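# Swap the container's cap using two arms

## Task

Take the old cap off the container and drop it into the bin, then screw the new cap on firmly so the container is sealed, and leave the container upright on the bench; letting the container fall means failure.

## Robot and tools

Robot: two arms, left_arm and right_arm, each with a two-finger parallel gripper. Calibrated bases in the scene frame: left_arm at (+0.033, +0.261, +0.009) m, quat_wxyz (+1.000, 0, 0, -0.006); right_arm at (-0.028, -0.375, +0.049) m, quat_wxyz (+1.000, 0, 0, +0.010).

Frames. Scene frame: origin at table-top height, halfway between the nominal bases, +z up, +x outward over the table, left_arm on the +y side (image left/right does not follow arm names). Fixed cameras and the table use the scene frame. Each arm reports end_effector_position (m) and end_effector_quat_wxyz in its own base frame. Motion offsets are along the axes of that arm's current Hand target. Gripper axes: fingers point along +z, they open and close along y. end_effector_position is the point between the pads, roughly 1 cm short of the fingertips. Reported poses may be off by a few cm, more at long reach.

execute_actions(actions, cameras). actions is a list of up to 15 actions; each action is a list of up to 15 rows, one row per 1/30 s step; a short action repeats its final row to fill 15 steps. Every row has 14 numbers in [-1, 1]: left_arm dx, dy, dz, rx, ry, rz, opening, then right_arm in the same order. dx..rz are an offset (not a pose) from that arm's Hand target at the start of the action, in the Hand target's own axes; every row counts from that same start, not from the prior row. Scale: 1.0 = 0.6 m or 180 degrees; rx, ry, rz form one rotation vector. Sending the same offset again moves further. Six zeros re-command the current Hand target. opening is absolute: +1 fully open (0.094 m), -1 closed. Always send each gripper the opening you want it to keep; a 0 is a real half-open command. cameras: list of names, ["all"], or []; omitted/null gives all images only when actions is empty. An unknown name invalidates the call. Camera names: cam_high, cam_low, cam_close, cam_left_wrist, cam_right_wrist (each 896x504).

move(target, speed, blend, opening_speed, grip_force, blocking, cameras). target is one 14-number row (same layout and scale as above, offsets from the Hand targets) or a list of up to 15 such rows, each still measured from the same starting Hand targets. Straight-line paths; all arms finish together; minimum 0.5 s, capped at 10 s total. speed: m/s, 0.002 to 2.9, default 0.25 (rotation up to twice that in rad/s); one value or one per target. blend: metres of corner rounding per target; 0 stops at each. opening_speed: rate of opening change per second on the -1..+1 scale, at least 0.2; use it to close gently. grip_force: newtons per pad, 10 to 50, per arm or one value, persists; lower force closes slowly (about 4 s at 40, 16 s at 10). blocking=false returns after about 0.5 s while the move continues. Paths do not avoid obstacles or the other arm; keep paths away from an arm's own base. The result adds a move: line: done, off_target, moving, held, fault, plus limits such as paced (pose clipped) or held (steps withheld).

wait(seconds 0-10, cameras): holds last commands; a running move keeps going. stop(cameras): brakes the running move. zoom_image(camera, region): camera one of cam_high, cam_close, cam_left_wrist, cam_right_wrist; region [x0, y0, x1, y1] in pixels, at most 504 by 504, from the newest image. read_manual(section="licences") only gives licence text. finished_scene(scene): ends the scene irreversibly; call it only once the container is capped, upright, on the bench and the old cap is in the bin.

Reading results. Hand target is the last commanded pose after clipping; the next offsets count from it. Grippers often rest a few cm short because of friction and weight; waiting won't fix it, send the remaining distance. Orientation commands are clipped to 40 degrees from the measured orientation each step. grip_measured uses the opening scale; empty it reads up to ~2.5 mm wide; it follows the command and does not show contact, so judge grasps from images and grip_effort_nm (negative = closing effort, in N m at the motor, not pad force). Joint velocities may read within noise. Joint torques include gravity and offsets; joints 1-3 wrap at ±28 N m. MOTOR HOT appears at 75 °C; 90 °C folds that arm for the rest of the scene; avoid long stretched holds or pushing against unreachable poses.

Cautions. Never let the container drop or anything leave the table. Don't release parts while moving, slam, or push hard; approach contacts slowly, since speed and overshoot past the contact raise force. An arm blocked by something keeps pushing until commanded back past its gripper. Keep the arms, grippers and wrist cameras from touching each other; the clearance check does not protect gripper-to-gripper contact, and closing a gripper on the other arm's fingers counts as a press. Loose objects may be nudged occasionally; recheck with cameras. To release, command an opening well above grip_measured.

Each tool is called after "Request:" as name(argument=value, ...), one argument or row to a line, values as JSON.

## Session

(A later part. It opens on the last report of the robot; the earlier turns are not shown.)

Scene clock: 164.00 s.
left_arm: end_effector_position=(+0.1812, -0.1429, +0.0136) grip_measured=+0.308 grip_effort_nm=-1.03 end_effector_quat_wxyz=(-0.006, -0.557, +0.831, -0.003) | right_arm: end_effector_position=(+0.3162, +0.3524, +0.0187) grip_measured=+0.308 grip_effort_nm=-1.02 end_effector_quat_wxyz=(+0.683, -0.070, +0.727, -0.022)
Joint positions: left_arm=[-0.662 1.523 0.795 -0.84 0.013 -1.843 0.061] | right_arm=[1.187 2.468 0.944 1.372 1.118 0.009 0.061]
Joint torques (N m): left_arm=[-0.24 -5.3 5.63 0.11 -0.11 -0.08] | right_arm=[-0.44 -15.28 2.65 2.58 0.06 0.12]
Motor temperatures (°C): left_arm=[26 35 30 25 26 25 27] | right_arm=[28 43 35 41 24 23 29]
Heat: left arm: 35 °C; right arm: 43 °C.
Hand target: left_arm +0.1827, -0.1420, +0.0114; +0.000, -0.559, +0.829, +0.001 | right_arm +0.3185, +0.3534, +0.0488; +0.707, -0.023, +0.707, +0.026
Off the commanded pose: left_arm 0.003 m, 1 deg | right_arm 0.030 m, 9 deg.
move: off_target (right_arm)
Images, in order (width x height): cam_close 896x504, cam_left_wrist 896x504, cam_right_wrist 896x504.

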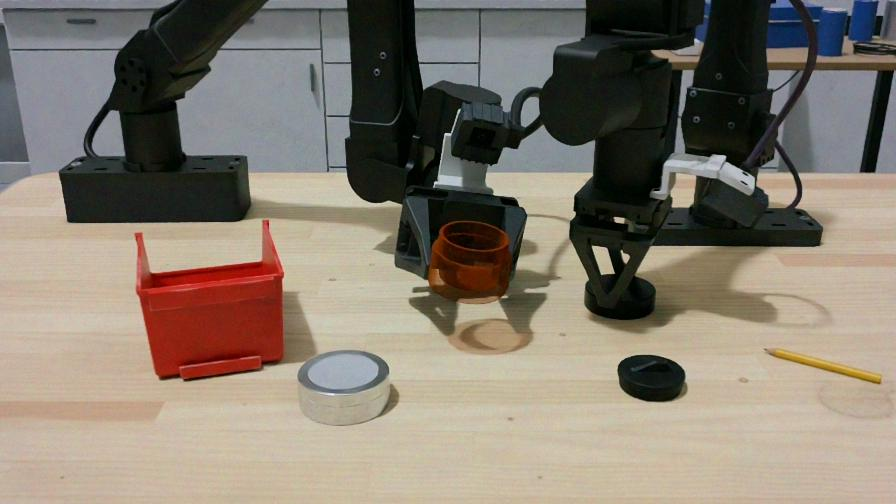

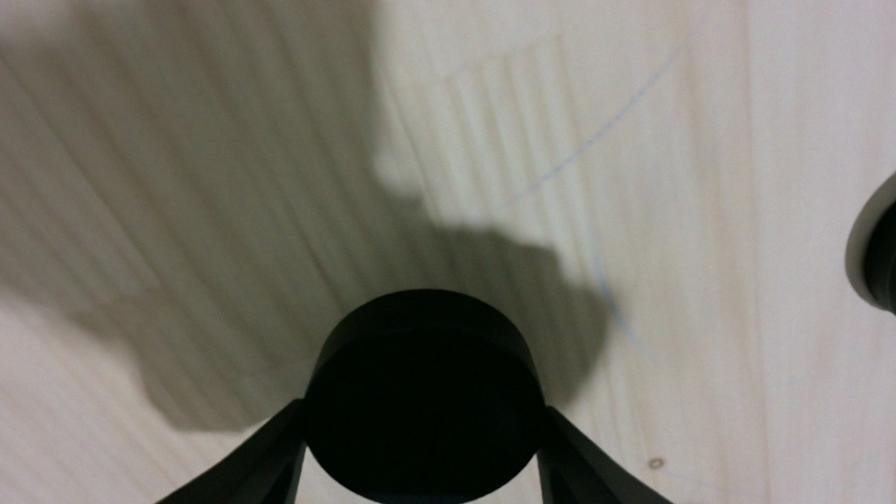

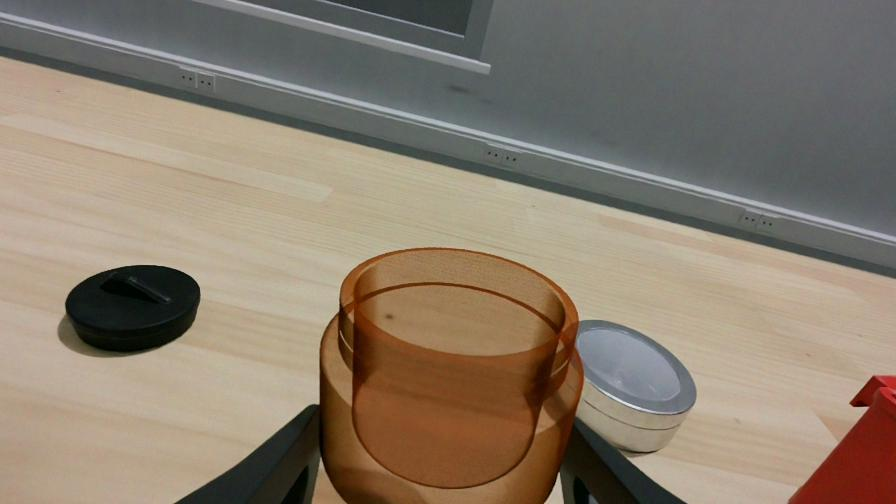

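Request:
move(
  target=[
    [0, 0, -0.252, 0, 0, 0, 0.05, -0.025, 0.0833, 0, 0, 0, 0.0147, 0.05],
    [0.0839, -0.1568, -0.2577, 0, 0, -0.011, 0.05, -0.025, 0.0833, 0, 0, 0, 0.0147, 0.05],
  ],
  speed=[0.2, 0.2],
  blend=[0.02, 0],
  cameras=["cam_left_wrist", "cam_close", "cam_right_wrist"],
)

Scene clock: 168.57 s.
left_arm: end_effector_position=(+0.2515, -0.2251, +0.1627) grip_measured=+0.308 grip_effort_nm=-1.02 end_effector_quat_wxyz=(-0.005, -0.572, +0.820, -0.007) | right_arm: end_effector_position=(+0.3145, +0.3975, +0.0530) grip_measured=+0.308 grip_effort_nm=-1.03 end_effector_quat_wxyz=(+0.702, -0.023, +0.711, +0.030)
Joint positions: left_arm=[-0.726 1.822 1.736 -1.474 0.012 -1.944 0.061] | right_arm=[1.231 2.464 1.109 1.323 1.157 0.04 0.061]
Joint torques (N m): left_arm=[-0.42 -9.05 8.2 -0.22 -0.11 -0.07] | right_arm=[0.36 -13.93 6.49 1.48 0.11 0.11]
Heat: left arm: 34 °C; right arm: 43 °C.
Hand target: left_arm +0.2511, -0.2242, +0.1659; +0.000, -0.573, +0.820, +0.001 | right_arm +0.3150, +0.4033, +0.0641; +0.706, -0.006, +0.707, +0.043
Off the commanded pose: left_arm 0.003 m, 1 deg | right_arm 0.012 m, 2 deg.
move: off_target (right_arm)
Images, in order (width x height): cam_close 896x504, cam_left_wrist 896x504, cam_right_wrist 896x504.

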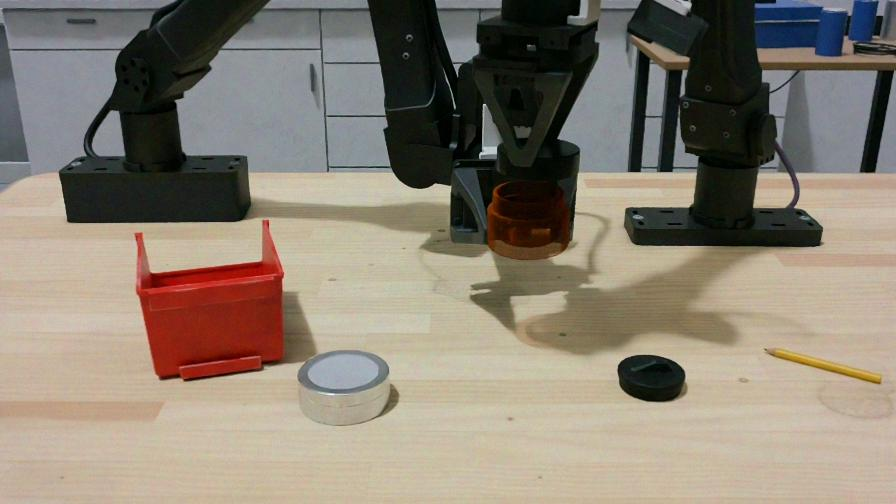

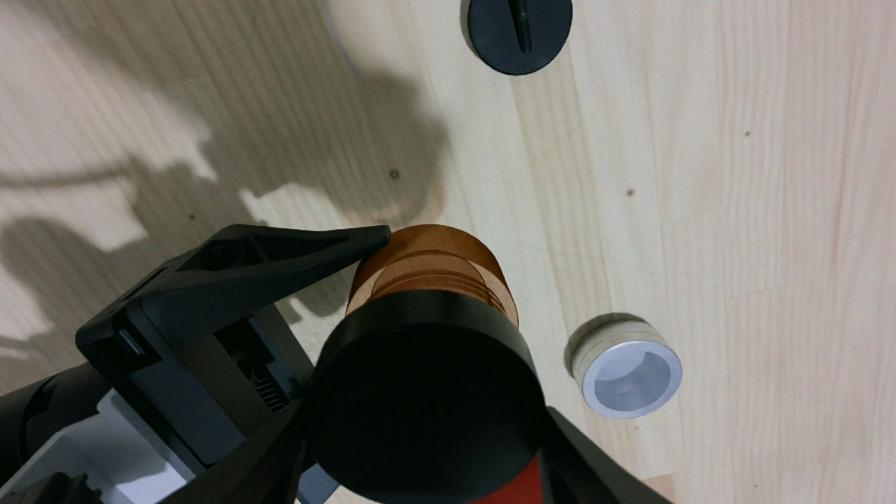

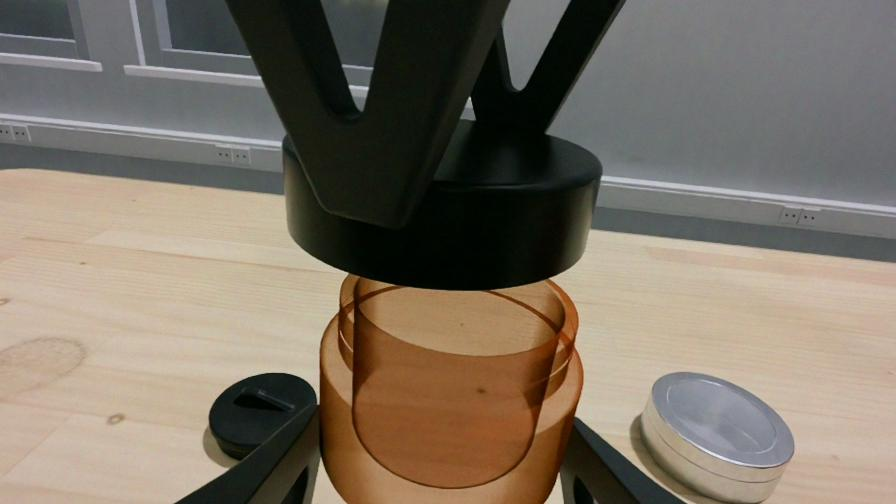

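Request:
move(
  target=[0.0055, -0.0052, 0.0517, 0, 0, 0, 0.05, 0, 0, 0, 0, 0, 0, 0.05],
  speed=0.1,
  cameras=["cam_left_wrist", "cam_right_wrist"],
)

Scene clock: 170.97 s.
left_arm: end_effector_position=(+0.2541, -0.2292, +0.1439) grip_measured=+0.308 grip_effort_nm=-1.03 end_effector_quat_wxyz=(-0.004, -0.572, +0.820, -0.012) | right_arm: end_effector_position=(+0.3146, +0.3969, +0.0516) grip_measured=+0.308 grip_effort_nm=-1.02 end_effector_quat_wxyz=(+0.701, -0.024, +0.713, +0.026)
Joint positions: left_arm=[-0.73 1.822 1.661 -1.389 0.012 -1.949 0.061] | right_arm=[1.231 2.464 1.109 1.313 1.159 0.041 0.061]
Joint torques (N m): left_arm=[-0.59 -8.9 4.85 0.16 -0.11 -0.08] | right_arm=[0.38 -14 6.43 1.58 0.08 0.1]
Heat: left arm: 34 °C; right arm: 43 °C.
Hand target: left_arm +0.2528, -0.2284, +0.1349; +0.000, -0.573, +0.820, +0.001 | right_arm +0.3150, +0.4033, +0.0641; +0.706, -0.006, +0.707, +0.043
Off the commanded pose: left_arm 0.009 m, 1 deg | right_arm 0.014 m, 3 deg.
move: off_target (right_arm)
Images, in order (width x height): cam_left_wrist 896x504, cam_right_wrist 896x504.

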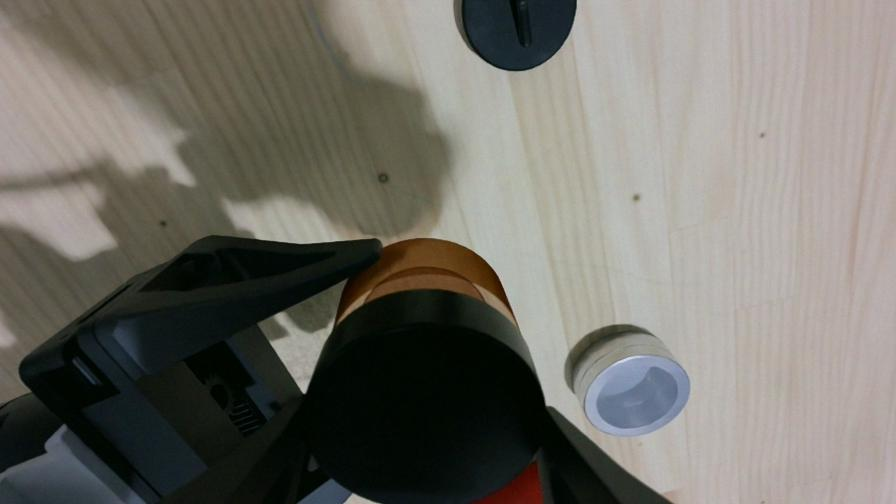

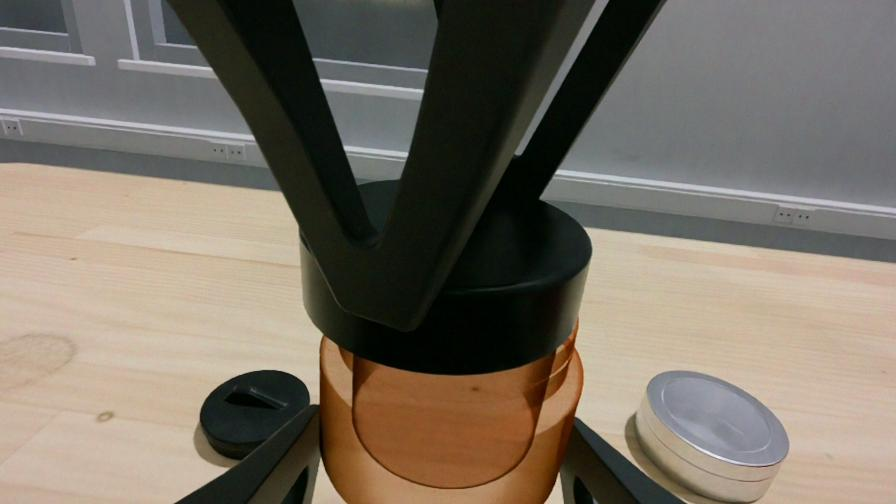

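Request:
zoom_image(
  camera="cam_right_wrist",
  region=[270, 170, 630, 504],
)

Scaled by 1.400.

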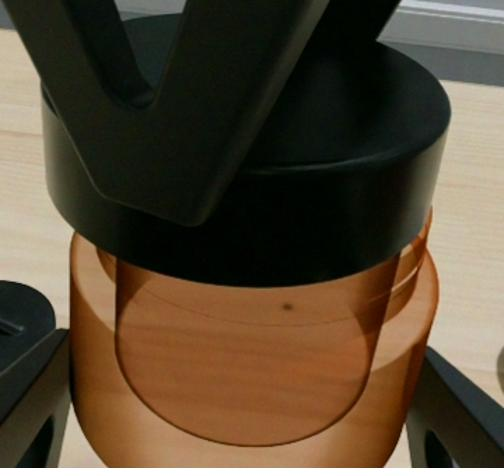

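Request:
move(
  target=[0.0059, -0.0022, 0.0083, 0, 0, 0, 0.05, 0, 0, 0, 0, 0, 0, 0.05],
  speed=0.06,
  cameras=["cam_left_wrist", "cam_right_wrist"],
)

Scene clock: 174.57 s.
left_arm: end_effector_position=(+0.2541, -0.2336, +0.1386) grip_measured=+0.308 grip_effort_nm=-1.02 end_effector_quat_wxyz=(-0.004, -0.572, +0.820, -0.012) | right_arm: end_effector_position=(+0.3146, +0.3968, +0.0511) grip_measured=+0.308 grip_effort_nm=-1.02 end_effector_quat_wxyz=(+0.700, -0.025, +0.713, +0.025)
Joint positions: left_arm=[-0.74 1.831 1.652 -1.37 0.012 -1.957 0.061] | right_arm=[1.231 2.464 1.109 1.309 1.16 0.042 0.061]
Joint torques (N m): left_arm=[-0.47 -8.99 4.94 0.15 -0.11 -0.08] | right_arm=[0.38 -14.01 6.46 1.6 0.08 0.11]
Heat: left arm: 34 °C; right arm: 42 °C.
Hand target: left_arm +0.2529, -0.2322, +0.1299; +0.000, -0.573, +0.820, +0.001 | right_arm +0.3150, +0.4032, +0.0641; +0.706, -0.006, +0.707, +0.043
Off the commanded pose: left_arm 0.009 m, 2 deg | right_arm 0.015 m, 3 deg.
move: off_target (right_arm)
Images, in order (width x height): cam_left_wrist 896x504, cam_right_wrist 896x504.

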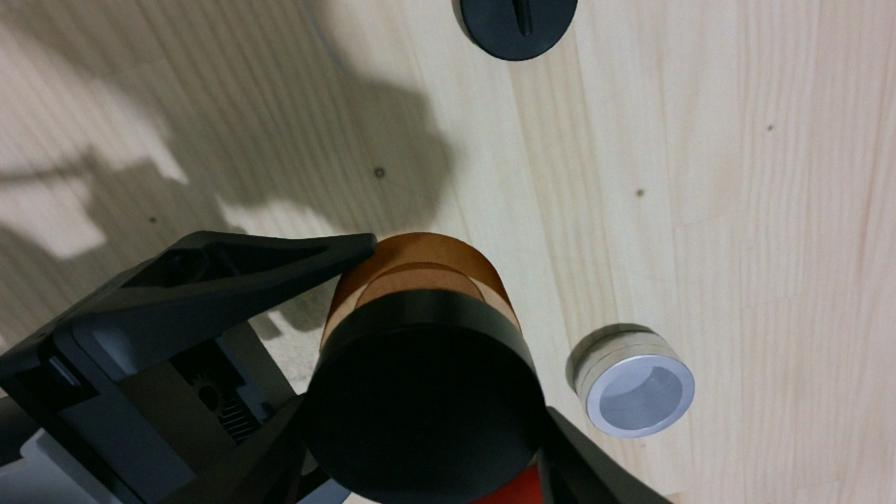

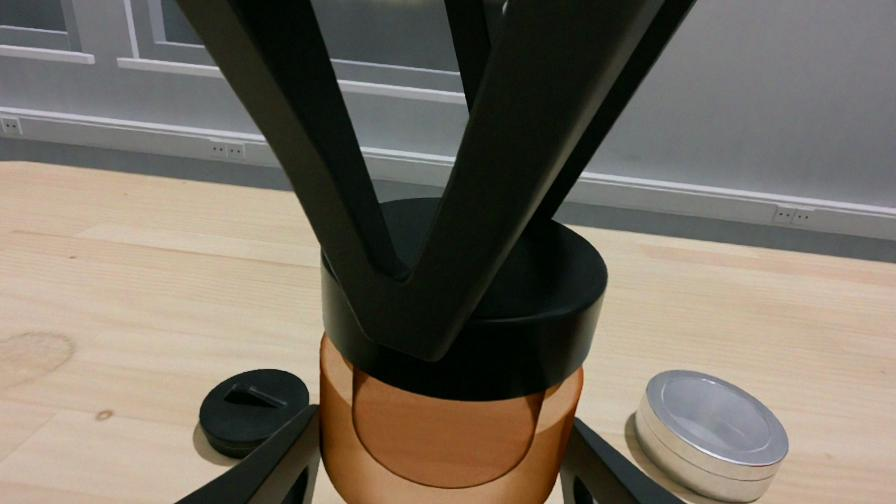

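Request:
move(
  target=[0, 0, 0.015, 0, 0, 0, 0.05, 0, 0, 0, 0, 0, 0, 0.05],
  speed=0.06,
  cameras=["cam_right_wrist"],
)

Scene clock: 175.97 s.
left_arm: end_effector_position=(+0.2536, -0.2333, +0.1308) grip_measured=+0.308 grip_effort_nm=-1.02 end_effector_quat_wxyz=(-0.004, -0.572, +0.820, -0.010) | right_arm: end_effector_position=(+0.3145, +0.3967, +0.0481) grip_measured=+0.308 grip_effort_nm=-1.02 end_effector_quat_wxyz=(+0.697, -0.031, +0.716, +0.019)
Joint positions: left_arm=[-0.74 1.831 1.621 -1.342 0.013 -1.958 0.061] | right_arm=[1.231 2.464 1.109 1.288 1.16 0.044 0.061]
Joint torques (N m): left_arm=[-0.46 -9.06 4.55 0.23 -0.12 -0.08] | right_arm=[0.35 -14.08 6.39 1.79 0.11 0.07]
Heat: left arm: 34 °C; right arm: 42 °C.
Hand target: left_arm +0.2528, -0.2322, +0.1209; +0.000, -0.573, +0.820, +0.001 | right_arm +0.3150, +0.4032, +0.0641; +0.706, -0.006, +0.707, +0.043
Off the commanded pose: left_arm 0.010 m, 1 deg | right_arm 0.017 m, 4 deg.
move: off_target (right_arm)
Images, in order (width x height): cam_right_wrist 896x504.

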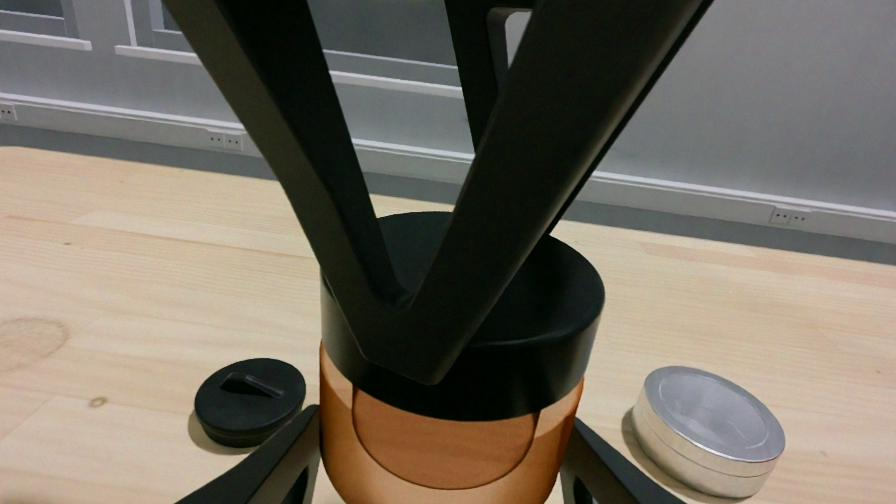

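Request:
move(
  target=[0, 0, 0.004, 0, 0, 0.8056, 0.05, 0, 0, 0, 0, 0, 0, 0.05],
  speed=0.45,
  cameras=["cam_right_wrist", "cam_left_wrist"],
)

Scene clock: 180.33 s.
left_arm: end_effector_position=(+0.2535, -0.2310, +0.1290) grip_measured=+0.308 grip_effort_nm=-1.02 end_effector_quat_wxyz=(+0.006, +0.596, +0.803, -0.003) | right_arm: end_effector_position=(+0.3146, +0.3938, +0.0466) grip_measured=+0.308 grip_effort_nm=-1.02 end_effector_quat_wxyz=(+0.696, -0.028, +0.717, +0.011)
Joint positions: left_arm=[-0.74 1.831 1.614 -1.342 0.004 0.538 0.061] | right_arm=[1.231 2.464 1.109 1.276 1.175 0.049 0.061]
Joint torques (N m): left_arm=[-0.47 -8.99 4.38 0.29 -0.05 0.24] | right_arm=[0.42 -14.15 6.31 1.89 -0.04 0.04]
Heat: left arm: 34 °C; right arm: 42 °C.
Hand target: left_arm +0.2528, -0.2321, +0.1185; -0.001, +0.610, +0.793, +0.000 | right_arm +0.3150, +0.4033, +0.0641; +0.706, -0.006, +0.707, +0.043
Off the commanded pose: left_arm 0.011 m, 2 deg | right_arm 0.020 m, 5 deg.
move: off_target (left_arm, right_arm)
Images, in order (width x height): cam_left_wrist 896x504, cam_right_wrist 896x504.

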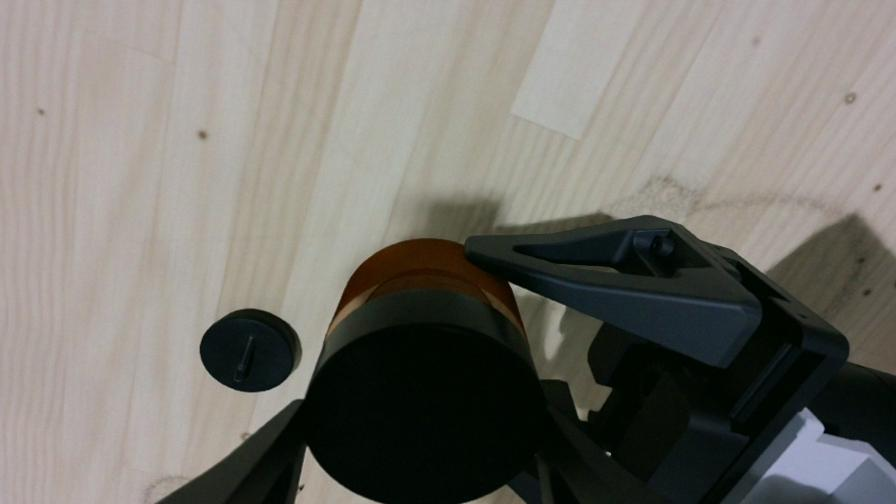

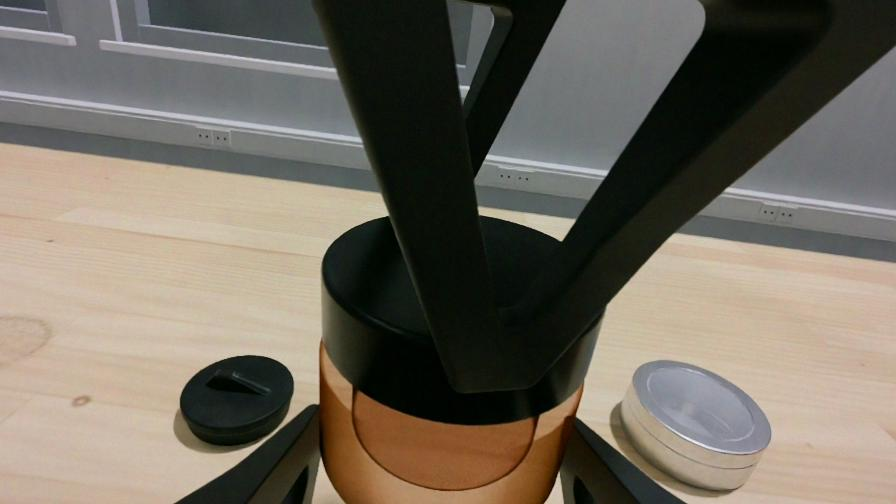

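Request:
move(
  target=[
    [0, 0, 0, 0, 0, 0, 0.6, 0, 0, 0, 0, 0, 0, 0.05],
    [0, 0, 0, 0, 0, -0.8056, 0.6, 0, 0, 0, 0, 0, 0, 0.05],
  ],
  speed=0.6,
  opening_speed=1.0,
  cameras=["cam_right_wrist", "cam_left_wrist"],
)

Scene clock: 185.20 s.
left_arm: end_effector_position=(+0.2546, -0.2341, +0.1269) grip_measured=+0.598 grip_effort_nm=0.11 end_effector_quat_wxyz=(-0.004, -0.572, +0.820, -0.013) | right_arm: end_effector_position=(+0.3146, +0.3945, +0.0471) grip_measured=+0.308 grip_effort_nm=-1.02 end_effector_quat_wxyz=(+0.697, -0.028, +0.717, +0.014)
Joint positions: left_arm=[-0.74 1.831 1.606 -1.322 0.013 -1.957 0.075] | right_arm=[1.231 2.464 1.109 1.28 1.171 0.049 0.061]
Joint torques (N m): left_arm=[-0.49 -9.05 5.04 0.13 -0.11 -0.08] | right_arm=[0.39 -14.13 6.35 1.86 0 0.05]
Heat: left arm: 34 °C; right arm: 42 °C.
Hand target: left_arm +0.2528, -0.2322, +0.1185; +0.000, -0.573, +0.820, +0.001 | right_arm +0.3150, +0.4033, +0.0641; +0.706, -0.006, +0.707, +0.043
Off the commanded pose: left_arm 0.009 m, 2 deg | right_arm 0.019 m, 4 deg.
move: off_target (right_arm)
Images, in order (width x height): cam_left_wrist 896x504, cam_right_wrist 896x504.

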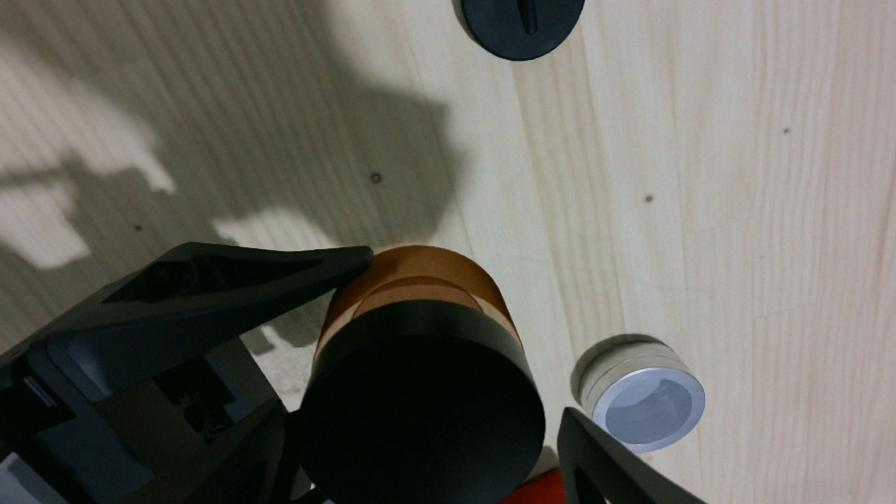

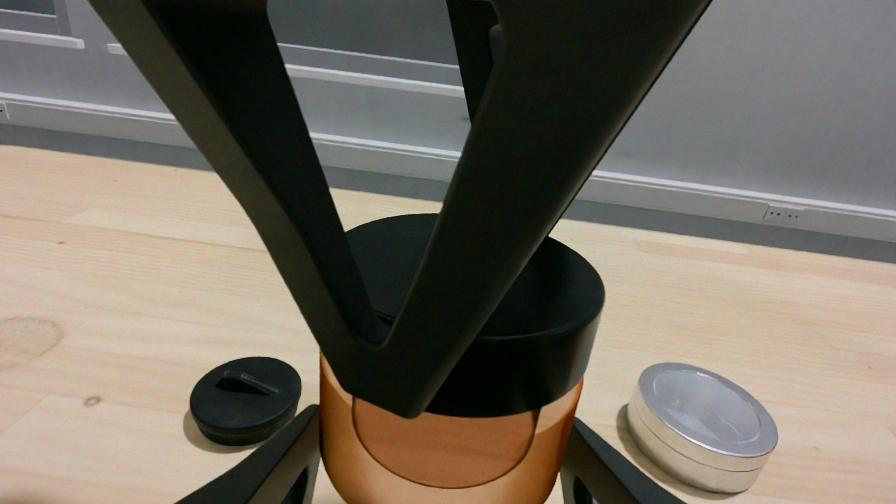

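Request:
move(
  target=[
    [0, 0, 0.003, 0, 0, 0, 0.05, 0, 0, 0, 0, 0, 0, 0.05],
    [0, 0, 0.008, 0, 0, 0.8056, 0.05, 0, 0, 0, 0, 0, 0, 0.05],
  ],
  speed=0.45,
  opening_speed=1.0,
  cameras=["cam_right_wrist", "cam_left_wrist"],
)

Scene clock: 190.67 s.
left_arm: end_effector_position=(+0.2528, -0.2327, +0.1244) grip_measured=+0.311 grip_effort_nm=-1.03 end_effector_quat_wxyz=(+0.006, +0.601, +0.799, -0.008) | right_arm: end_effector_position=(+0.3147, +0.3931, +0.0468) grip_measured=+0.308 grip_effort_nm=-1.02 end_effector_quat_wxyz=(+0.696, -0.024, +0.717, +0.012)
Joint positions: left_arm=[-0.74 1.831 1.596 -1.321 0.014 0.549 0.062] | right_arm=[1.231 2.464 1.109 1.278 1.179 0.054 0.061]
Joint torques (N m): left_arm=[-0.5 -8.98 4.41 0.28 -0.12 0.16] | right_arm=[0.38 -14.15 6.27 1.88 -0.07 0]
Heat: left arm: 34 °C; right arm: 41 °C.
Hand target: left_arm +0.2529, -0.2322, +0.1137; -0.001, +0.610, +0.793, +0.000 | right_arm +0.3150, +0.4033, +0.0641; +0.706, -0.006, +0.707, +0.043
Off the commanded pose: left_arm 0.011 m, 2 deg | right_arm 0.020 m, 4 deg.
move: off_target (left_arm, right_arm)
Images, in order (width x height): cam_left_wrist 896x504, cam_right_wrist 896x504.

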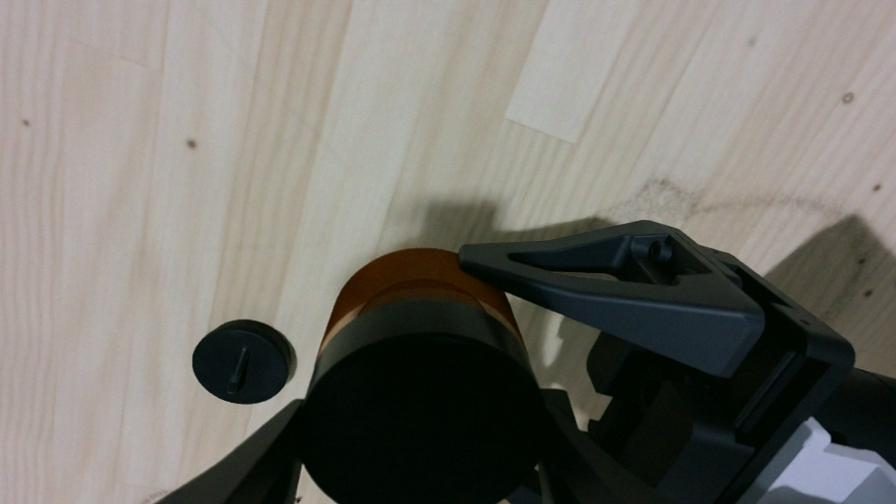

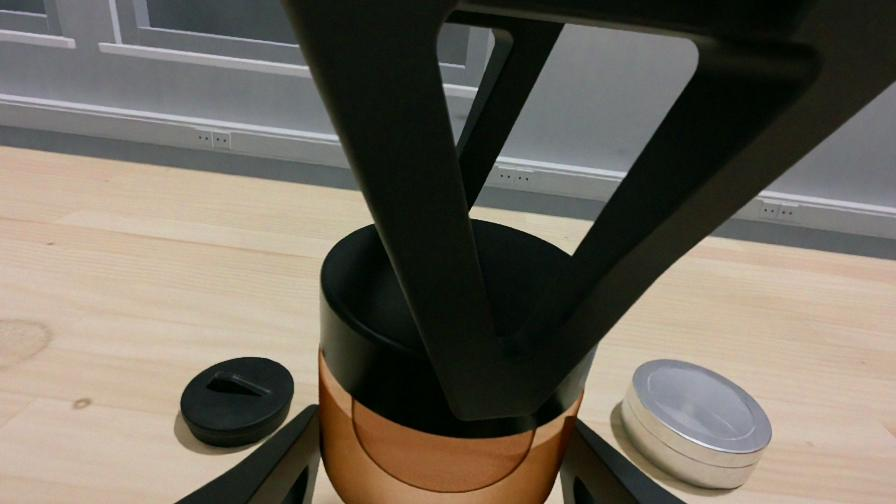

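Request:
zoom_image(
  camera="cam_right_wrist",
  region=[280, 300, 640, 504],
)

Request:
zoom_image(
  camera="cam_close",
  region=[430, 100, 640, 280],
)

Scaled by 1.400.

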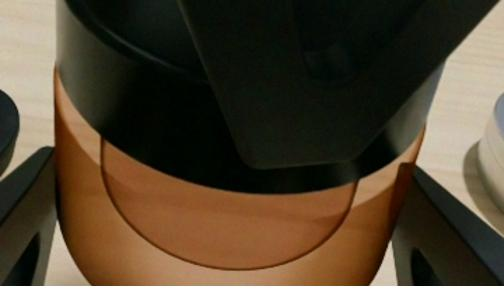

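This scene's latest camera images include none from cam_close. They are from: cam_left_wrist, cam_right_wrist. cam_close's image comes with the result of a call that names it in "cameras".

Request:
move(
  target=[
    [0, 0, -0.003, 0, 0, 0, 0.6, 0, 0, 0, 0, 0, 0, 0.05],
    [0, 0, -0.003, 0, 0, -0.8056, 0.6, 0, 0, 0, 0, -0.0167, 0, 0.05],
  ],
  speed=0.6,
  opening_speed=1.0,
  cameras=["cam_right_wrist", "cam_left_wrist", "cam_close"],
)

Scene clock: 196.13 s.
left_arm: end_effector_position=(+0.2550, -0.2343, +0.1239) grip_measured=+0.598 grip_effort_nm=0.11 end_effector_quat_wxyz=(-0.003, -0.572, +0.820, -0.013) | right_arm: end_effector_position=(+0.3150, +0.3961, +0.0521) grip_measured=+0.308 grip_effort_nm=-1.02 end_effector_quat_wxyz=(+0.707, -0.037, +0.706, +0.005)
Joint positions: left_arm=[-0.74 1.833 1.596 -1.31 0.012 -1.957 0.075] | right_arm=[1.231 2.485 1.12 1.364 1.172 -0.045 0.061]
Joint torques (N m): left_arm=[-0.47 -9.21 4.9 0.12 -0.12 -0.09] | right_arm=[0.39 -11.38 6.75 2.42 -0.03 0.01]
Heat: left arm: 33 °C; right arm: 41 °C.
Hand target: left_arm +0.2528, -0.2321, +0.1155; +0.000, -0.573, +0.820, +0.001 | right_arm +0.3150, +0.4032, +0.0640; +0.724, -0.005, +0.688, +0.043
Off the commanded pose: left_arm 0.009 m, 2 deg | right_arm 0.014 m, 6 deg.
move: off_target (right_arm)
Images, in order (width x height): cam_close 896x504, cam_left_wrist 896x504, cam_right_wrist 896x504.

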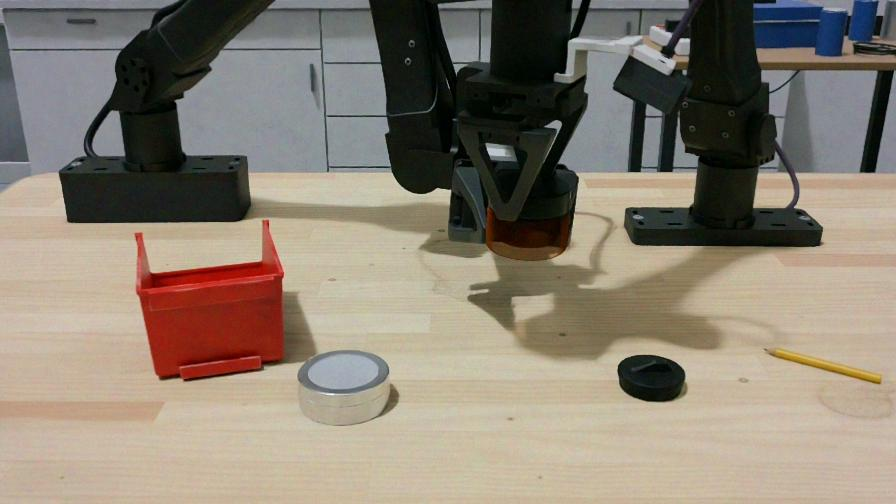

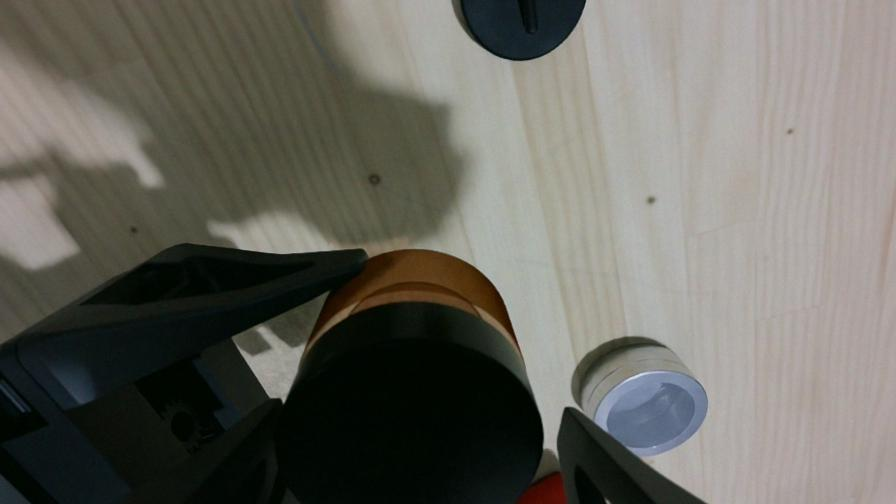

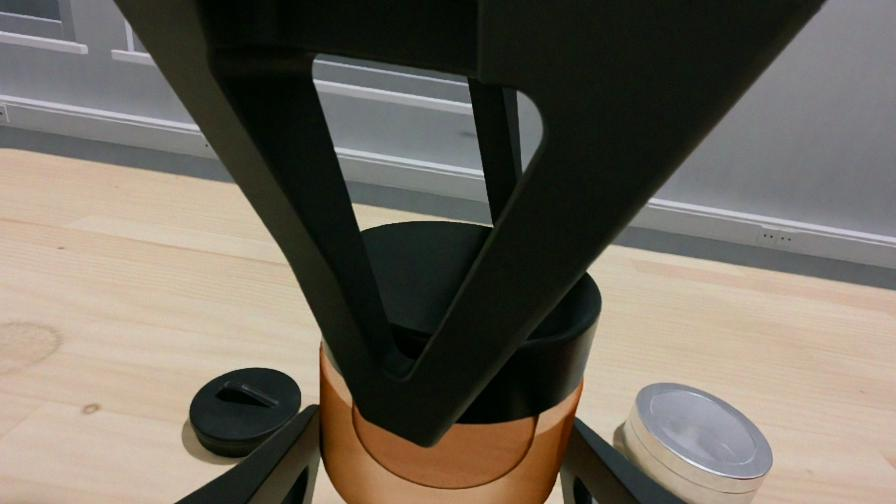

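Request:
move(
  target=[0, 0.0058, -0.0308, 0, 0, 0, 0.6, 0, 0, 0, 0, 0, 0, 0.05],
  speed=0.15,
  cameras=["cam_right_wrist", "cam_left_wrist"],
)

Scene clock: 198.67 s.
left_arm: end_effector_position=(+0.2503, -0.2313, +0.1274) grip_measured=+0.598 grip_effort_nm=0.11 end_effector_quat_wxyz=(-0.006, -0.572, +0.820, -0.002) | right_arm: end_effector_position=(+0.3150, +0.3961, +0.0521) grip_measured=+0.308 grip_effort_nm=-1.03 end_effector_quat_wxyz=(+0.707, -0.037, +0.706, +0.005)
Joint positions: left_arm=[-0.742 1.833 1.61 -1.346 0.012 -1.961 0.075] | right_arm=[1.231 2.485 1.12 1.364 1.172 -0.045 0.061]
Joint torques (N m): left_arm=[-0.57 -10.17 8.12 -0.22 -0.11 -0.08] | right_arm=[0.36 -11.38 6.74 2.42 -0.04 0]
Heat: left arm: 33 °C; right arm: 42 °C.
Hand target: left_arm +0.2496, -0.2309, +0.1340; +0.000, -0.573, +0.820, +0.001 | right_arm +0.3150, +0.4032, +0.0640; +0.724, -0.005, +0.688, +0.043
Off the commanded pose: left_arm 0.007 m, 1 deg | right_arm 0.014 m, 6 deg.
move: off_target (right_arm)
Images, in order (width x height): cam_left_wrist 896x504, cam_right_wrist 896x504.

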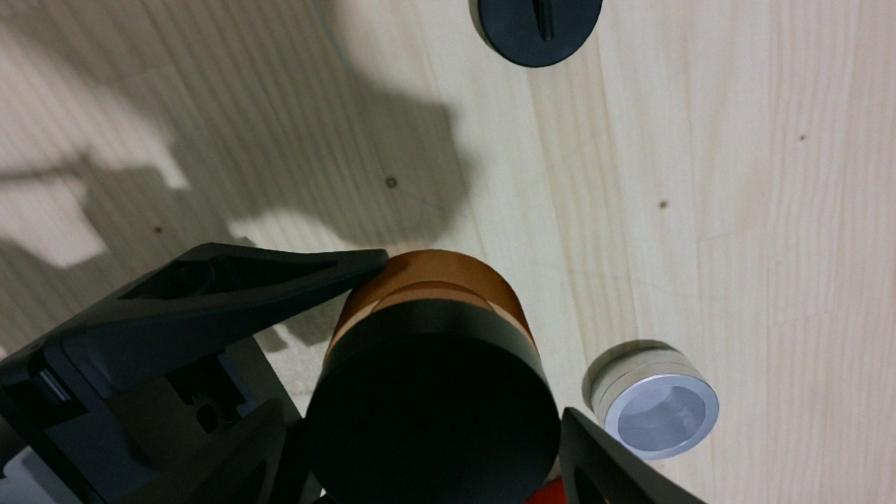

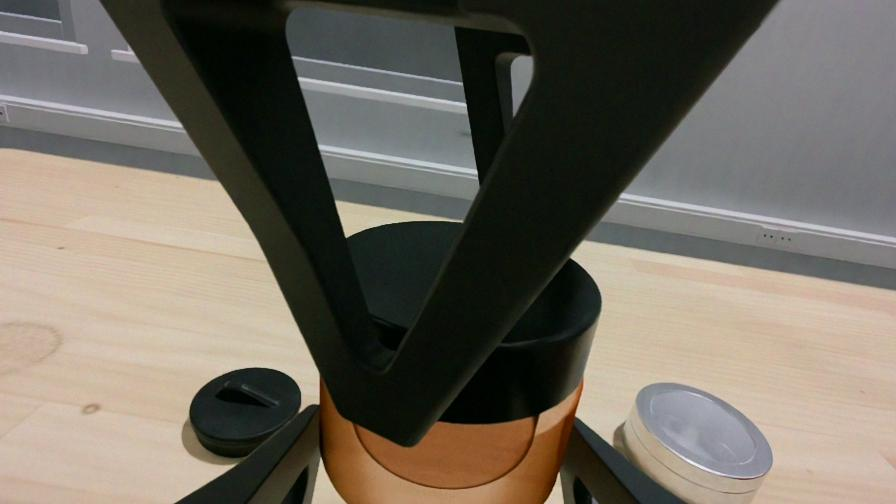

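Request:
move(
  target=[
    [0.0033, -0.0055, -0.0075, 0, 0, 0, 0.6, 0, 0, 0, 0, 0, 0, 0.05],
    [0.0033, -0.0055, -0.0075, 0, 0, 0, 0.05, 0, 0, 0, 0, 0, 0, 0.05],
  ],
  speed=0.15,
  opening_speed=1.0,
  cameras=["cam_right_wrist", "cam_left_wrist"],
)

Scene clock: 200.90 s.
left_arm: end_effector_position=(+0.2522, -0.2335, +0.1373) grip_measured=+0.284 grip_effort_nm=-1.02 end_effector_quat_wxyz=(-0.004, -0.573, +0.820, -0.008) | right_arm: end_effector_position=(+0.3150, +0.3961, +0.0521) grip_measured=+0.308 grip_effort_nm=-1.02 end_effector_quat_wxyz=(+0.707, -0.037, +0.706, +0.005)
Joint positions: left_arm=[-0.744 1.833 1.649 -1.372 0.012 -1.963 0.06] | right_arm=[1.231 2.485 1.12 1.364 1.172 -0.045 0.061]
Joint torques (N m): left_arm=[-0.58 -8.84 8.16 -0.18 -0.11 -0.08] | right_arm=[0.38 -11.4 6.76 2.43 -0.03 0]
Heat: left arm: 33 °C; right arm: 42 °C.
Hand target: left_arm +0.2521, -0.2340, +0.1385; +0.000, -0.573, +0.820, +0.001 | right_arm +0.3150, +0.4032, +0.0640; +0.724, -0.005, +0.688, +0.043
Off the commanded pose: left_arm 0.001 m, 1 deg | right_arm 0.014 m, 6 deg.
move: off_target (right_arm)
Images, in order (width x height): cam_left_wrist 896x504, cam_right_wrist 896x504.

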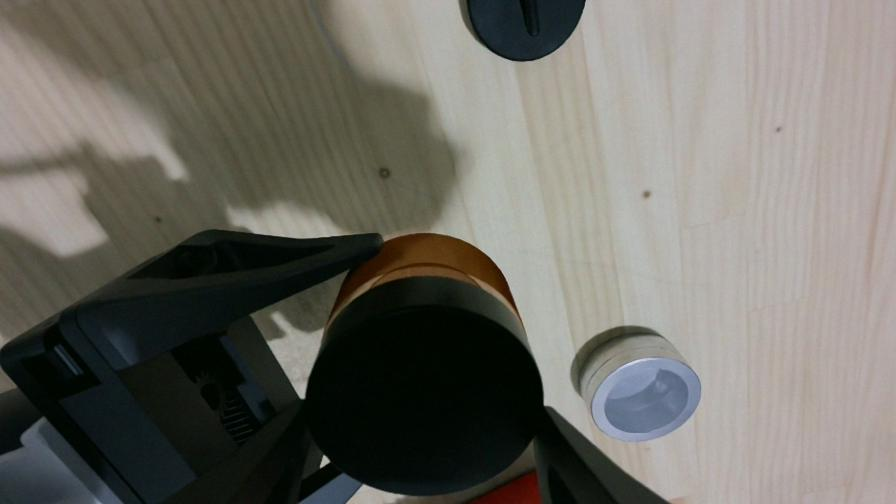

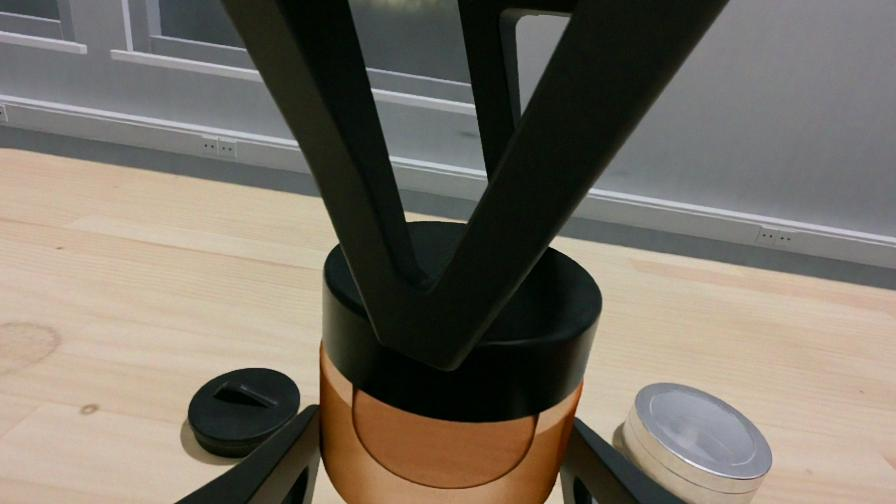

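Request:
move(
  target=[
    [0, 0, 0, 0, 0, 0, 0.6, 0, 0, 0, 0, 0, 0, 0.05],
    [-0.0018, 0.002, 0.0242, 0, 0, 0, 0.6, 0, 0, 0, 0, 0, 0, 0.05],
    [-0.0018, 0.002, 0.0242, 0, 0, 0, 0.05, 0, 0, 0, 0, 0, 0, 0.05],
  ],
  speed=0.15,
  opening_speed=1.0,
  cameras=["cam_right_wrist", "cam_left_wrist"],
)

Scene clock: 204.63 s.
left_arm: end_effector_position=(+0.2536, -0.2348, +0.1310) grip_measured=+0.309 grip_effort_nm=-1.02 end_effector_quat_wxyz=(-0.004, -0.573, +0.820, -0.012) | right_arm: end_effector_position=(+0.3150, +0.3961, +0.0521) grip_measured=+0.308 grip_effort_nm=-1.02 end_effector_quat_wxyz=(+0.707, -0.037, +0.706, +0.005)
Joint positions: left_arm=[-0.744 1.833 1.624 -1.341 0.012 -1.963 0.062] | right_arm=[1.231 2.485 1.12 1.364 1.172 -0.045 0.061]
Joint torques (N m): left_arm=[-0.49 -9.46 4.96 0.1 -0.1 -0.06] | right_arm=[0.35 -11.38 6.74 2.43 -0.05 0]
Heat: left arm: 33 °C; right arm: 43 °C.
Hand target: left_arm +0.2513, -0.2325, +0.1240; +0.000, -0.573, +0.820, +0.001 | right_arm +0.3150, +0.4032, +0.0640; +0.724, -0.005, +0.688, +0.043
Off the commanded pose: left_arm 0.008 m, 1 deg | right_arm 0.014 m, 6 deg.
move: off_target (right_arm)
Images, in order (width x height): cam_left_wrist 896x504, cam_right_wrist 896x504.

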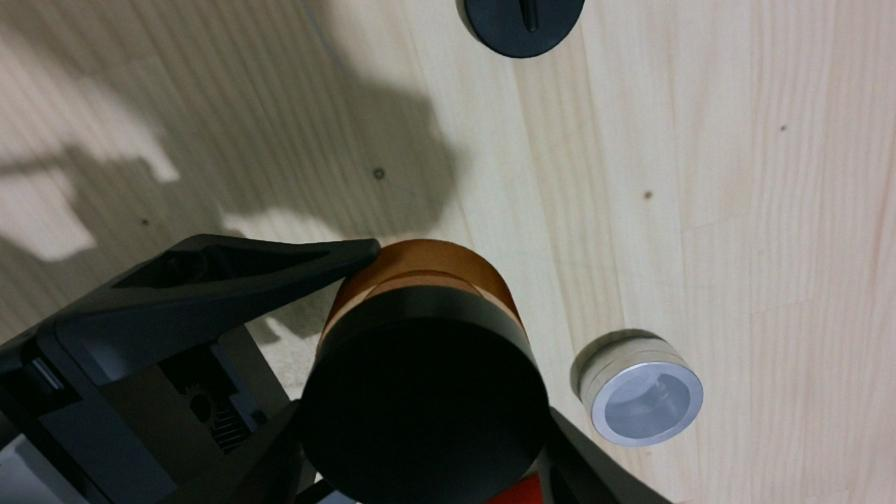

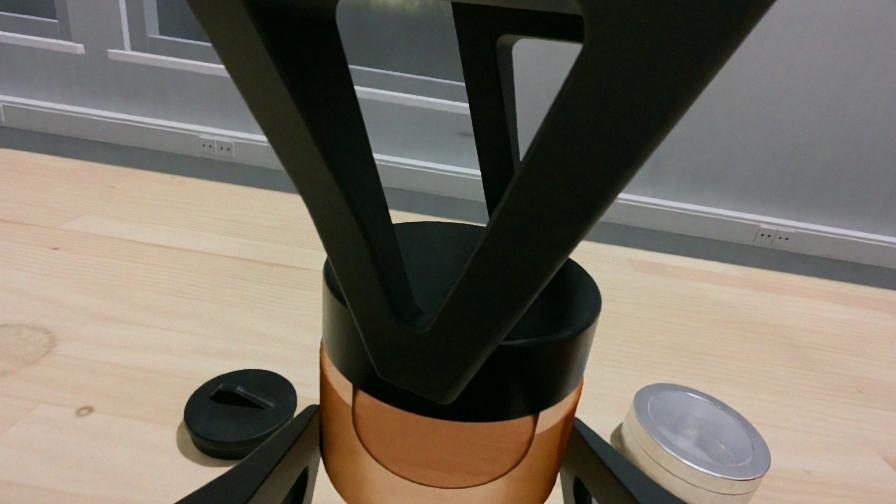

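Request:
move(
  target=[0, 0, 0.009, 0, 0, 0.8056, 0.05, 0, 0, 0, 0, 0, 0, 0.05],
  speed=0.45,
  cameras=["cam_right_wrist", "cam_left_wrist"],
)

Scene clock: 208.70 s.
left_arm: end_effector_position=(+0.2522, -0.2307, +0.1265) grip_measured=+0.309 grip_effort_nm=-1.02 end_effector_quat_wxyz=(+0.003, +0.602, +0.799, +0.000) | right_arm: end_effector_position=(+0.3151, +0.3915, +0.0494) grip_measured=+0.308 grip_effort_nm=-1.02 end_effector_quat_wxyz=(+0.706, -0.028, +0.707, -0.002)
Joint positions: left_arm=[-0.744 1.833 1.606 -1.338 0 0.548 0.062] | right_arm=[1.231 2.491 1.12 1.365 1.195 -0.036 0.061]
Joint torques (N m): left_arm=[-0.44 -9.47 4.66 0.26 -0.01 0.12] | right_arm=[0.42 -11.92 6.63 2.44 -0.24 -0.14]
Heat: left arm: 33 °C; right arm: 44 °C.
Hand target: left_arm +0.2513, -0.2325, +0.1186; -0.001, +0.609, +0.793, +0.000 | right_arm +0.3150, +0.4033, +0.0641; +0.724, -0.005, +0.688, +0.043
Off the commanded pose: left_arm 0.008 m, 1 deg | right_arm 0.019 m, 6 deg.
move: off_target (right_arm)
Images, in order (width x height): cam_left_wrist 896x504, cam_right_wrist 896x504.

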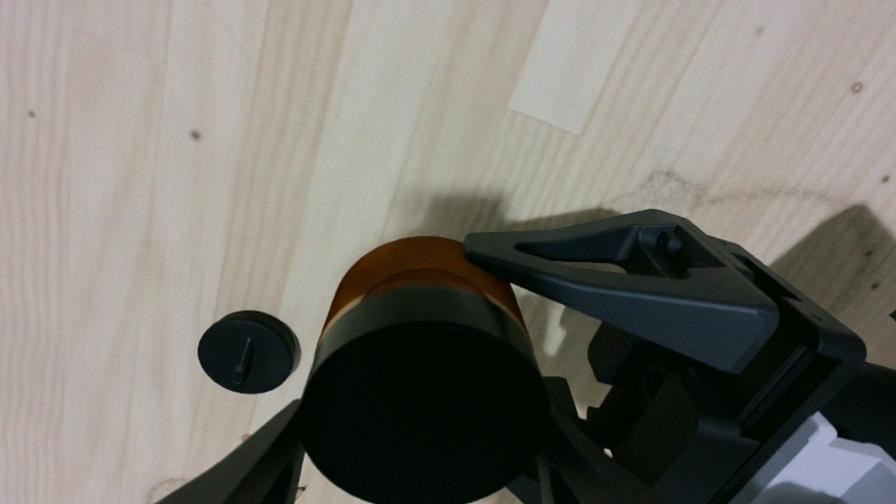

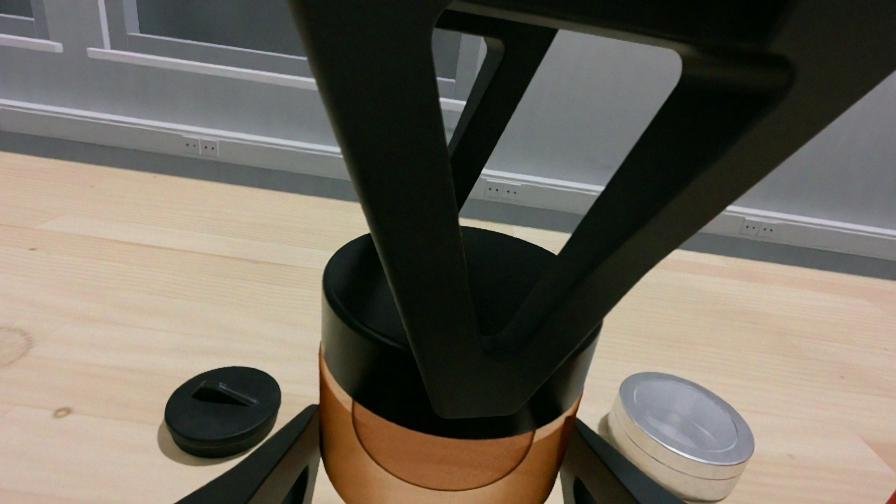

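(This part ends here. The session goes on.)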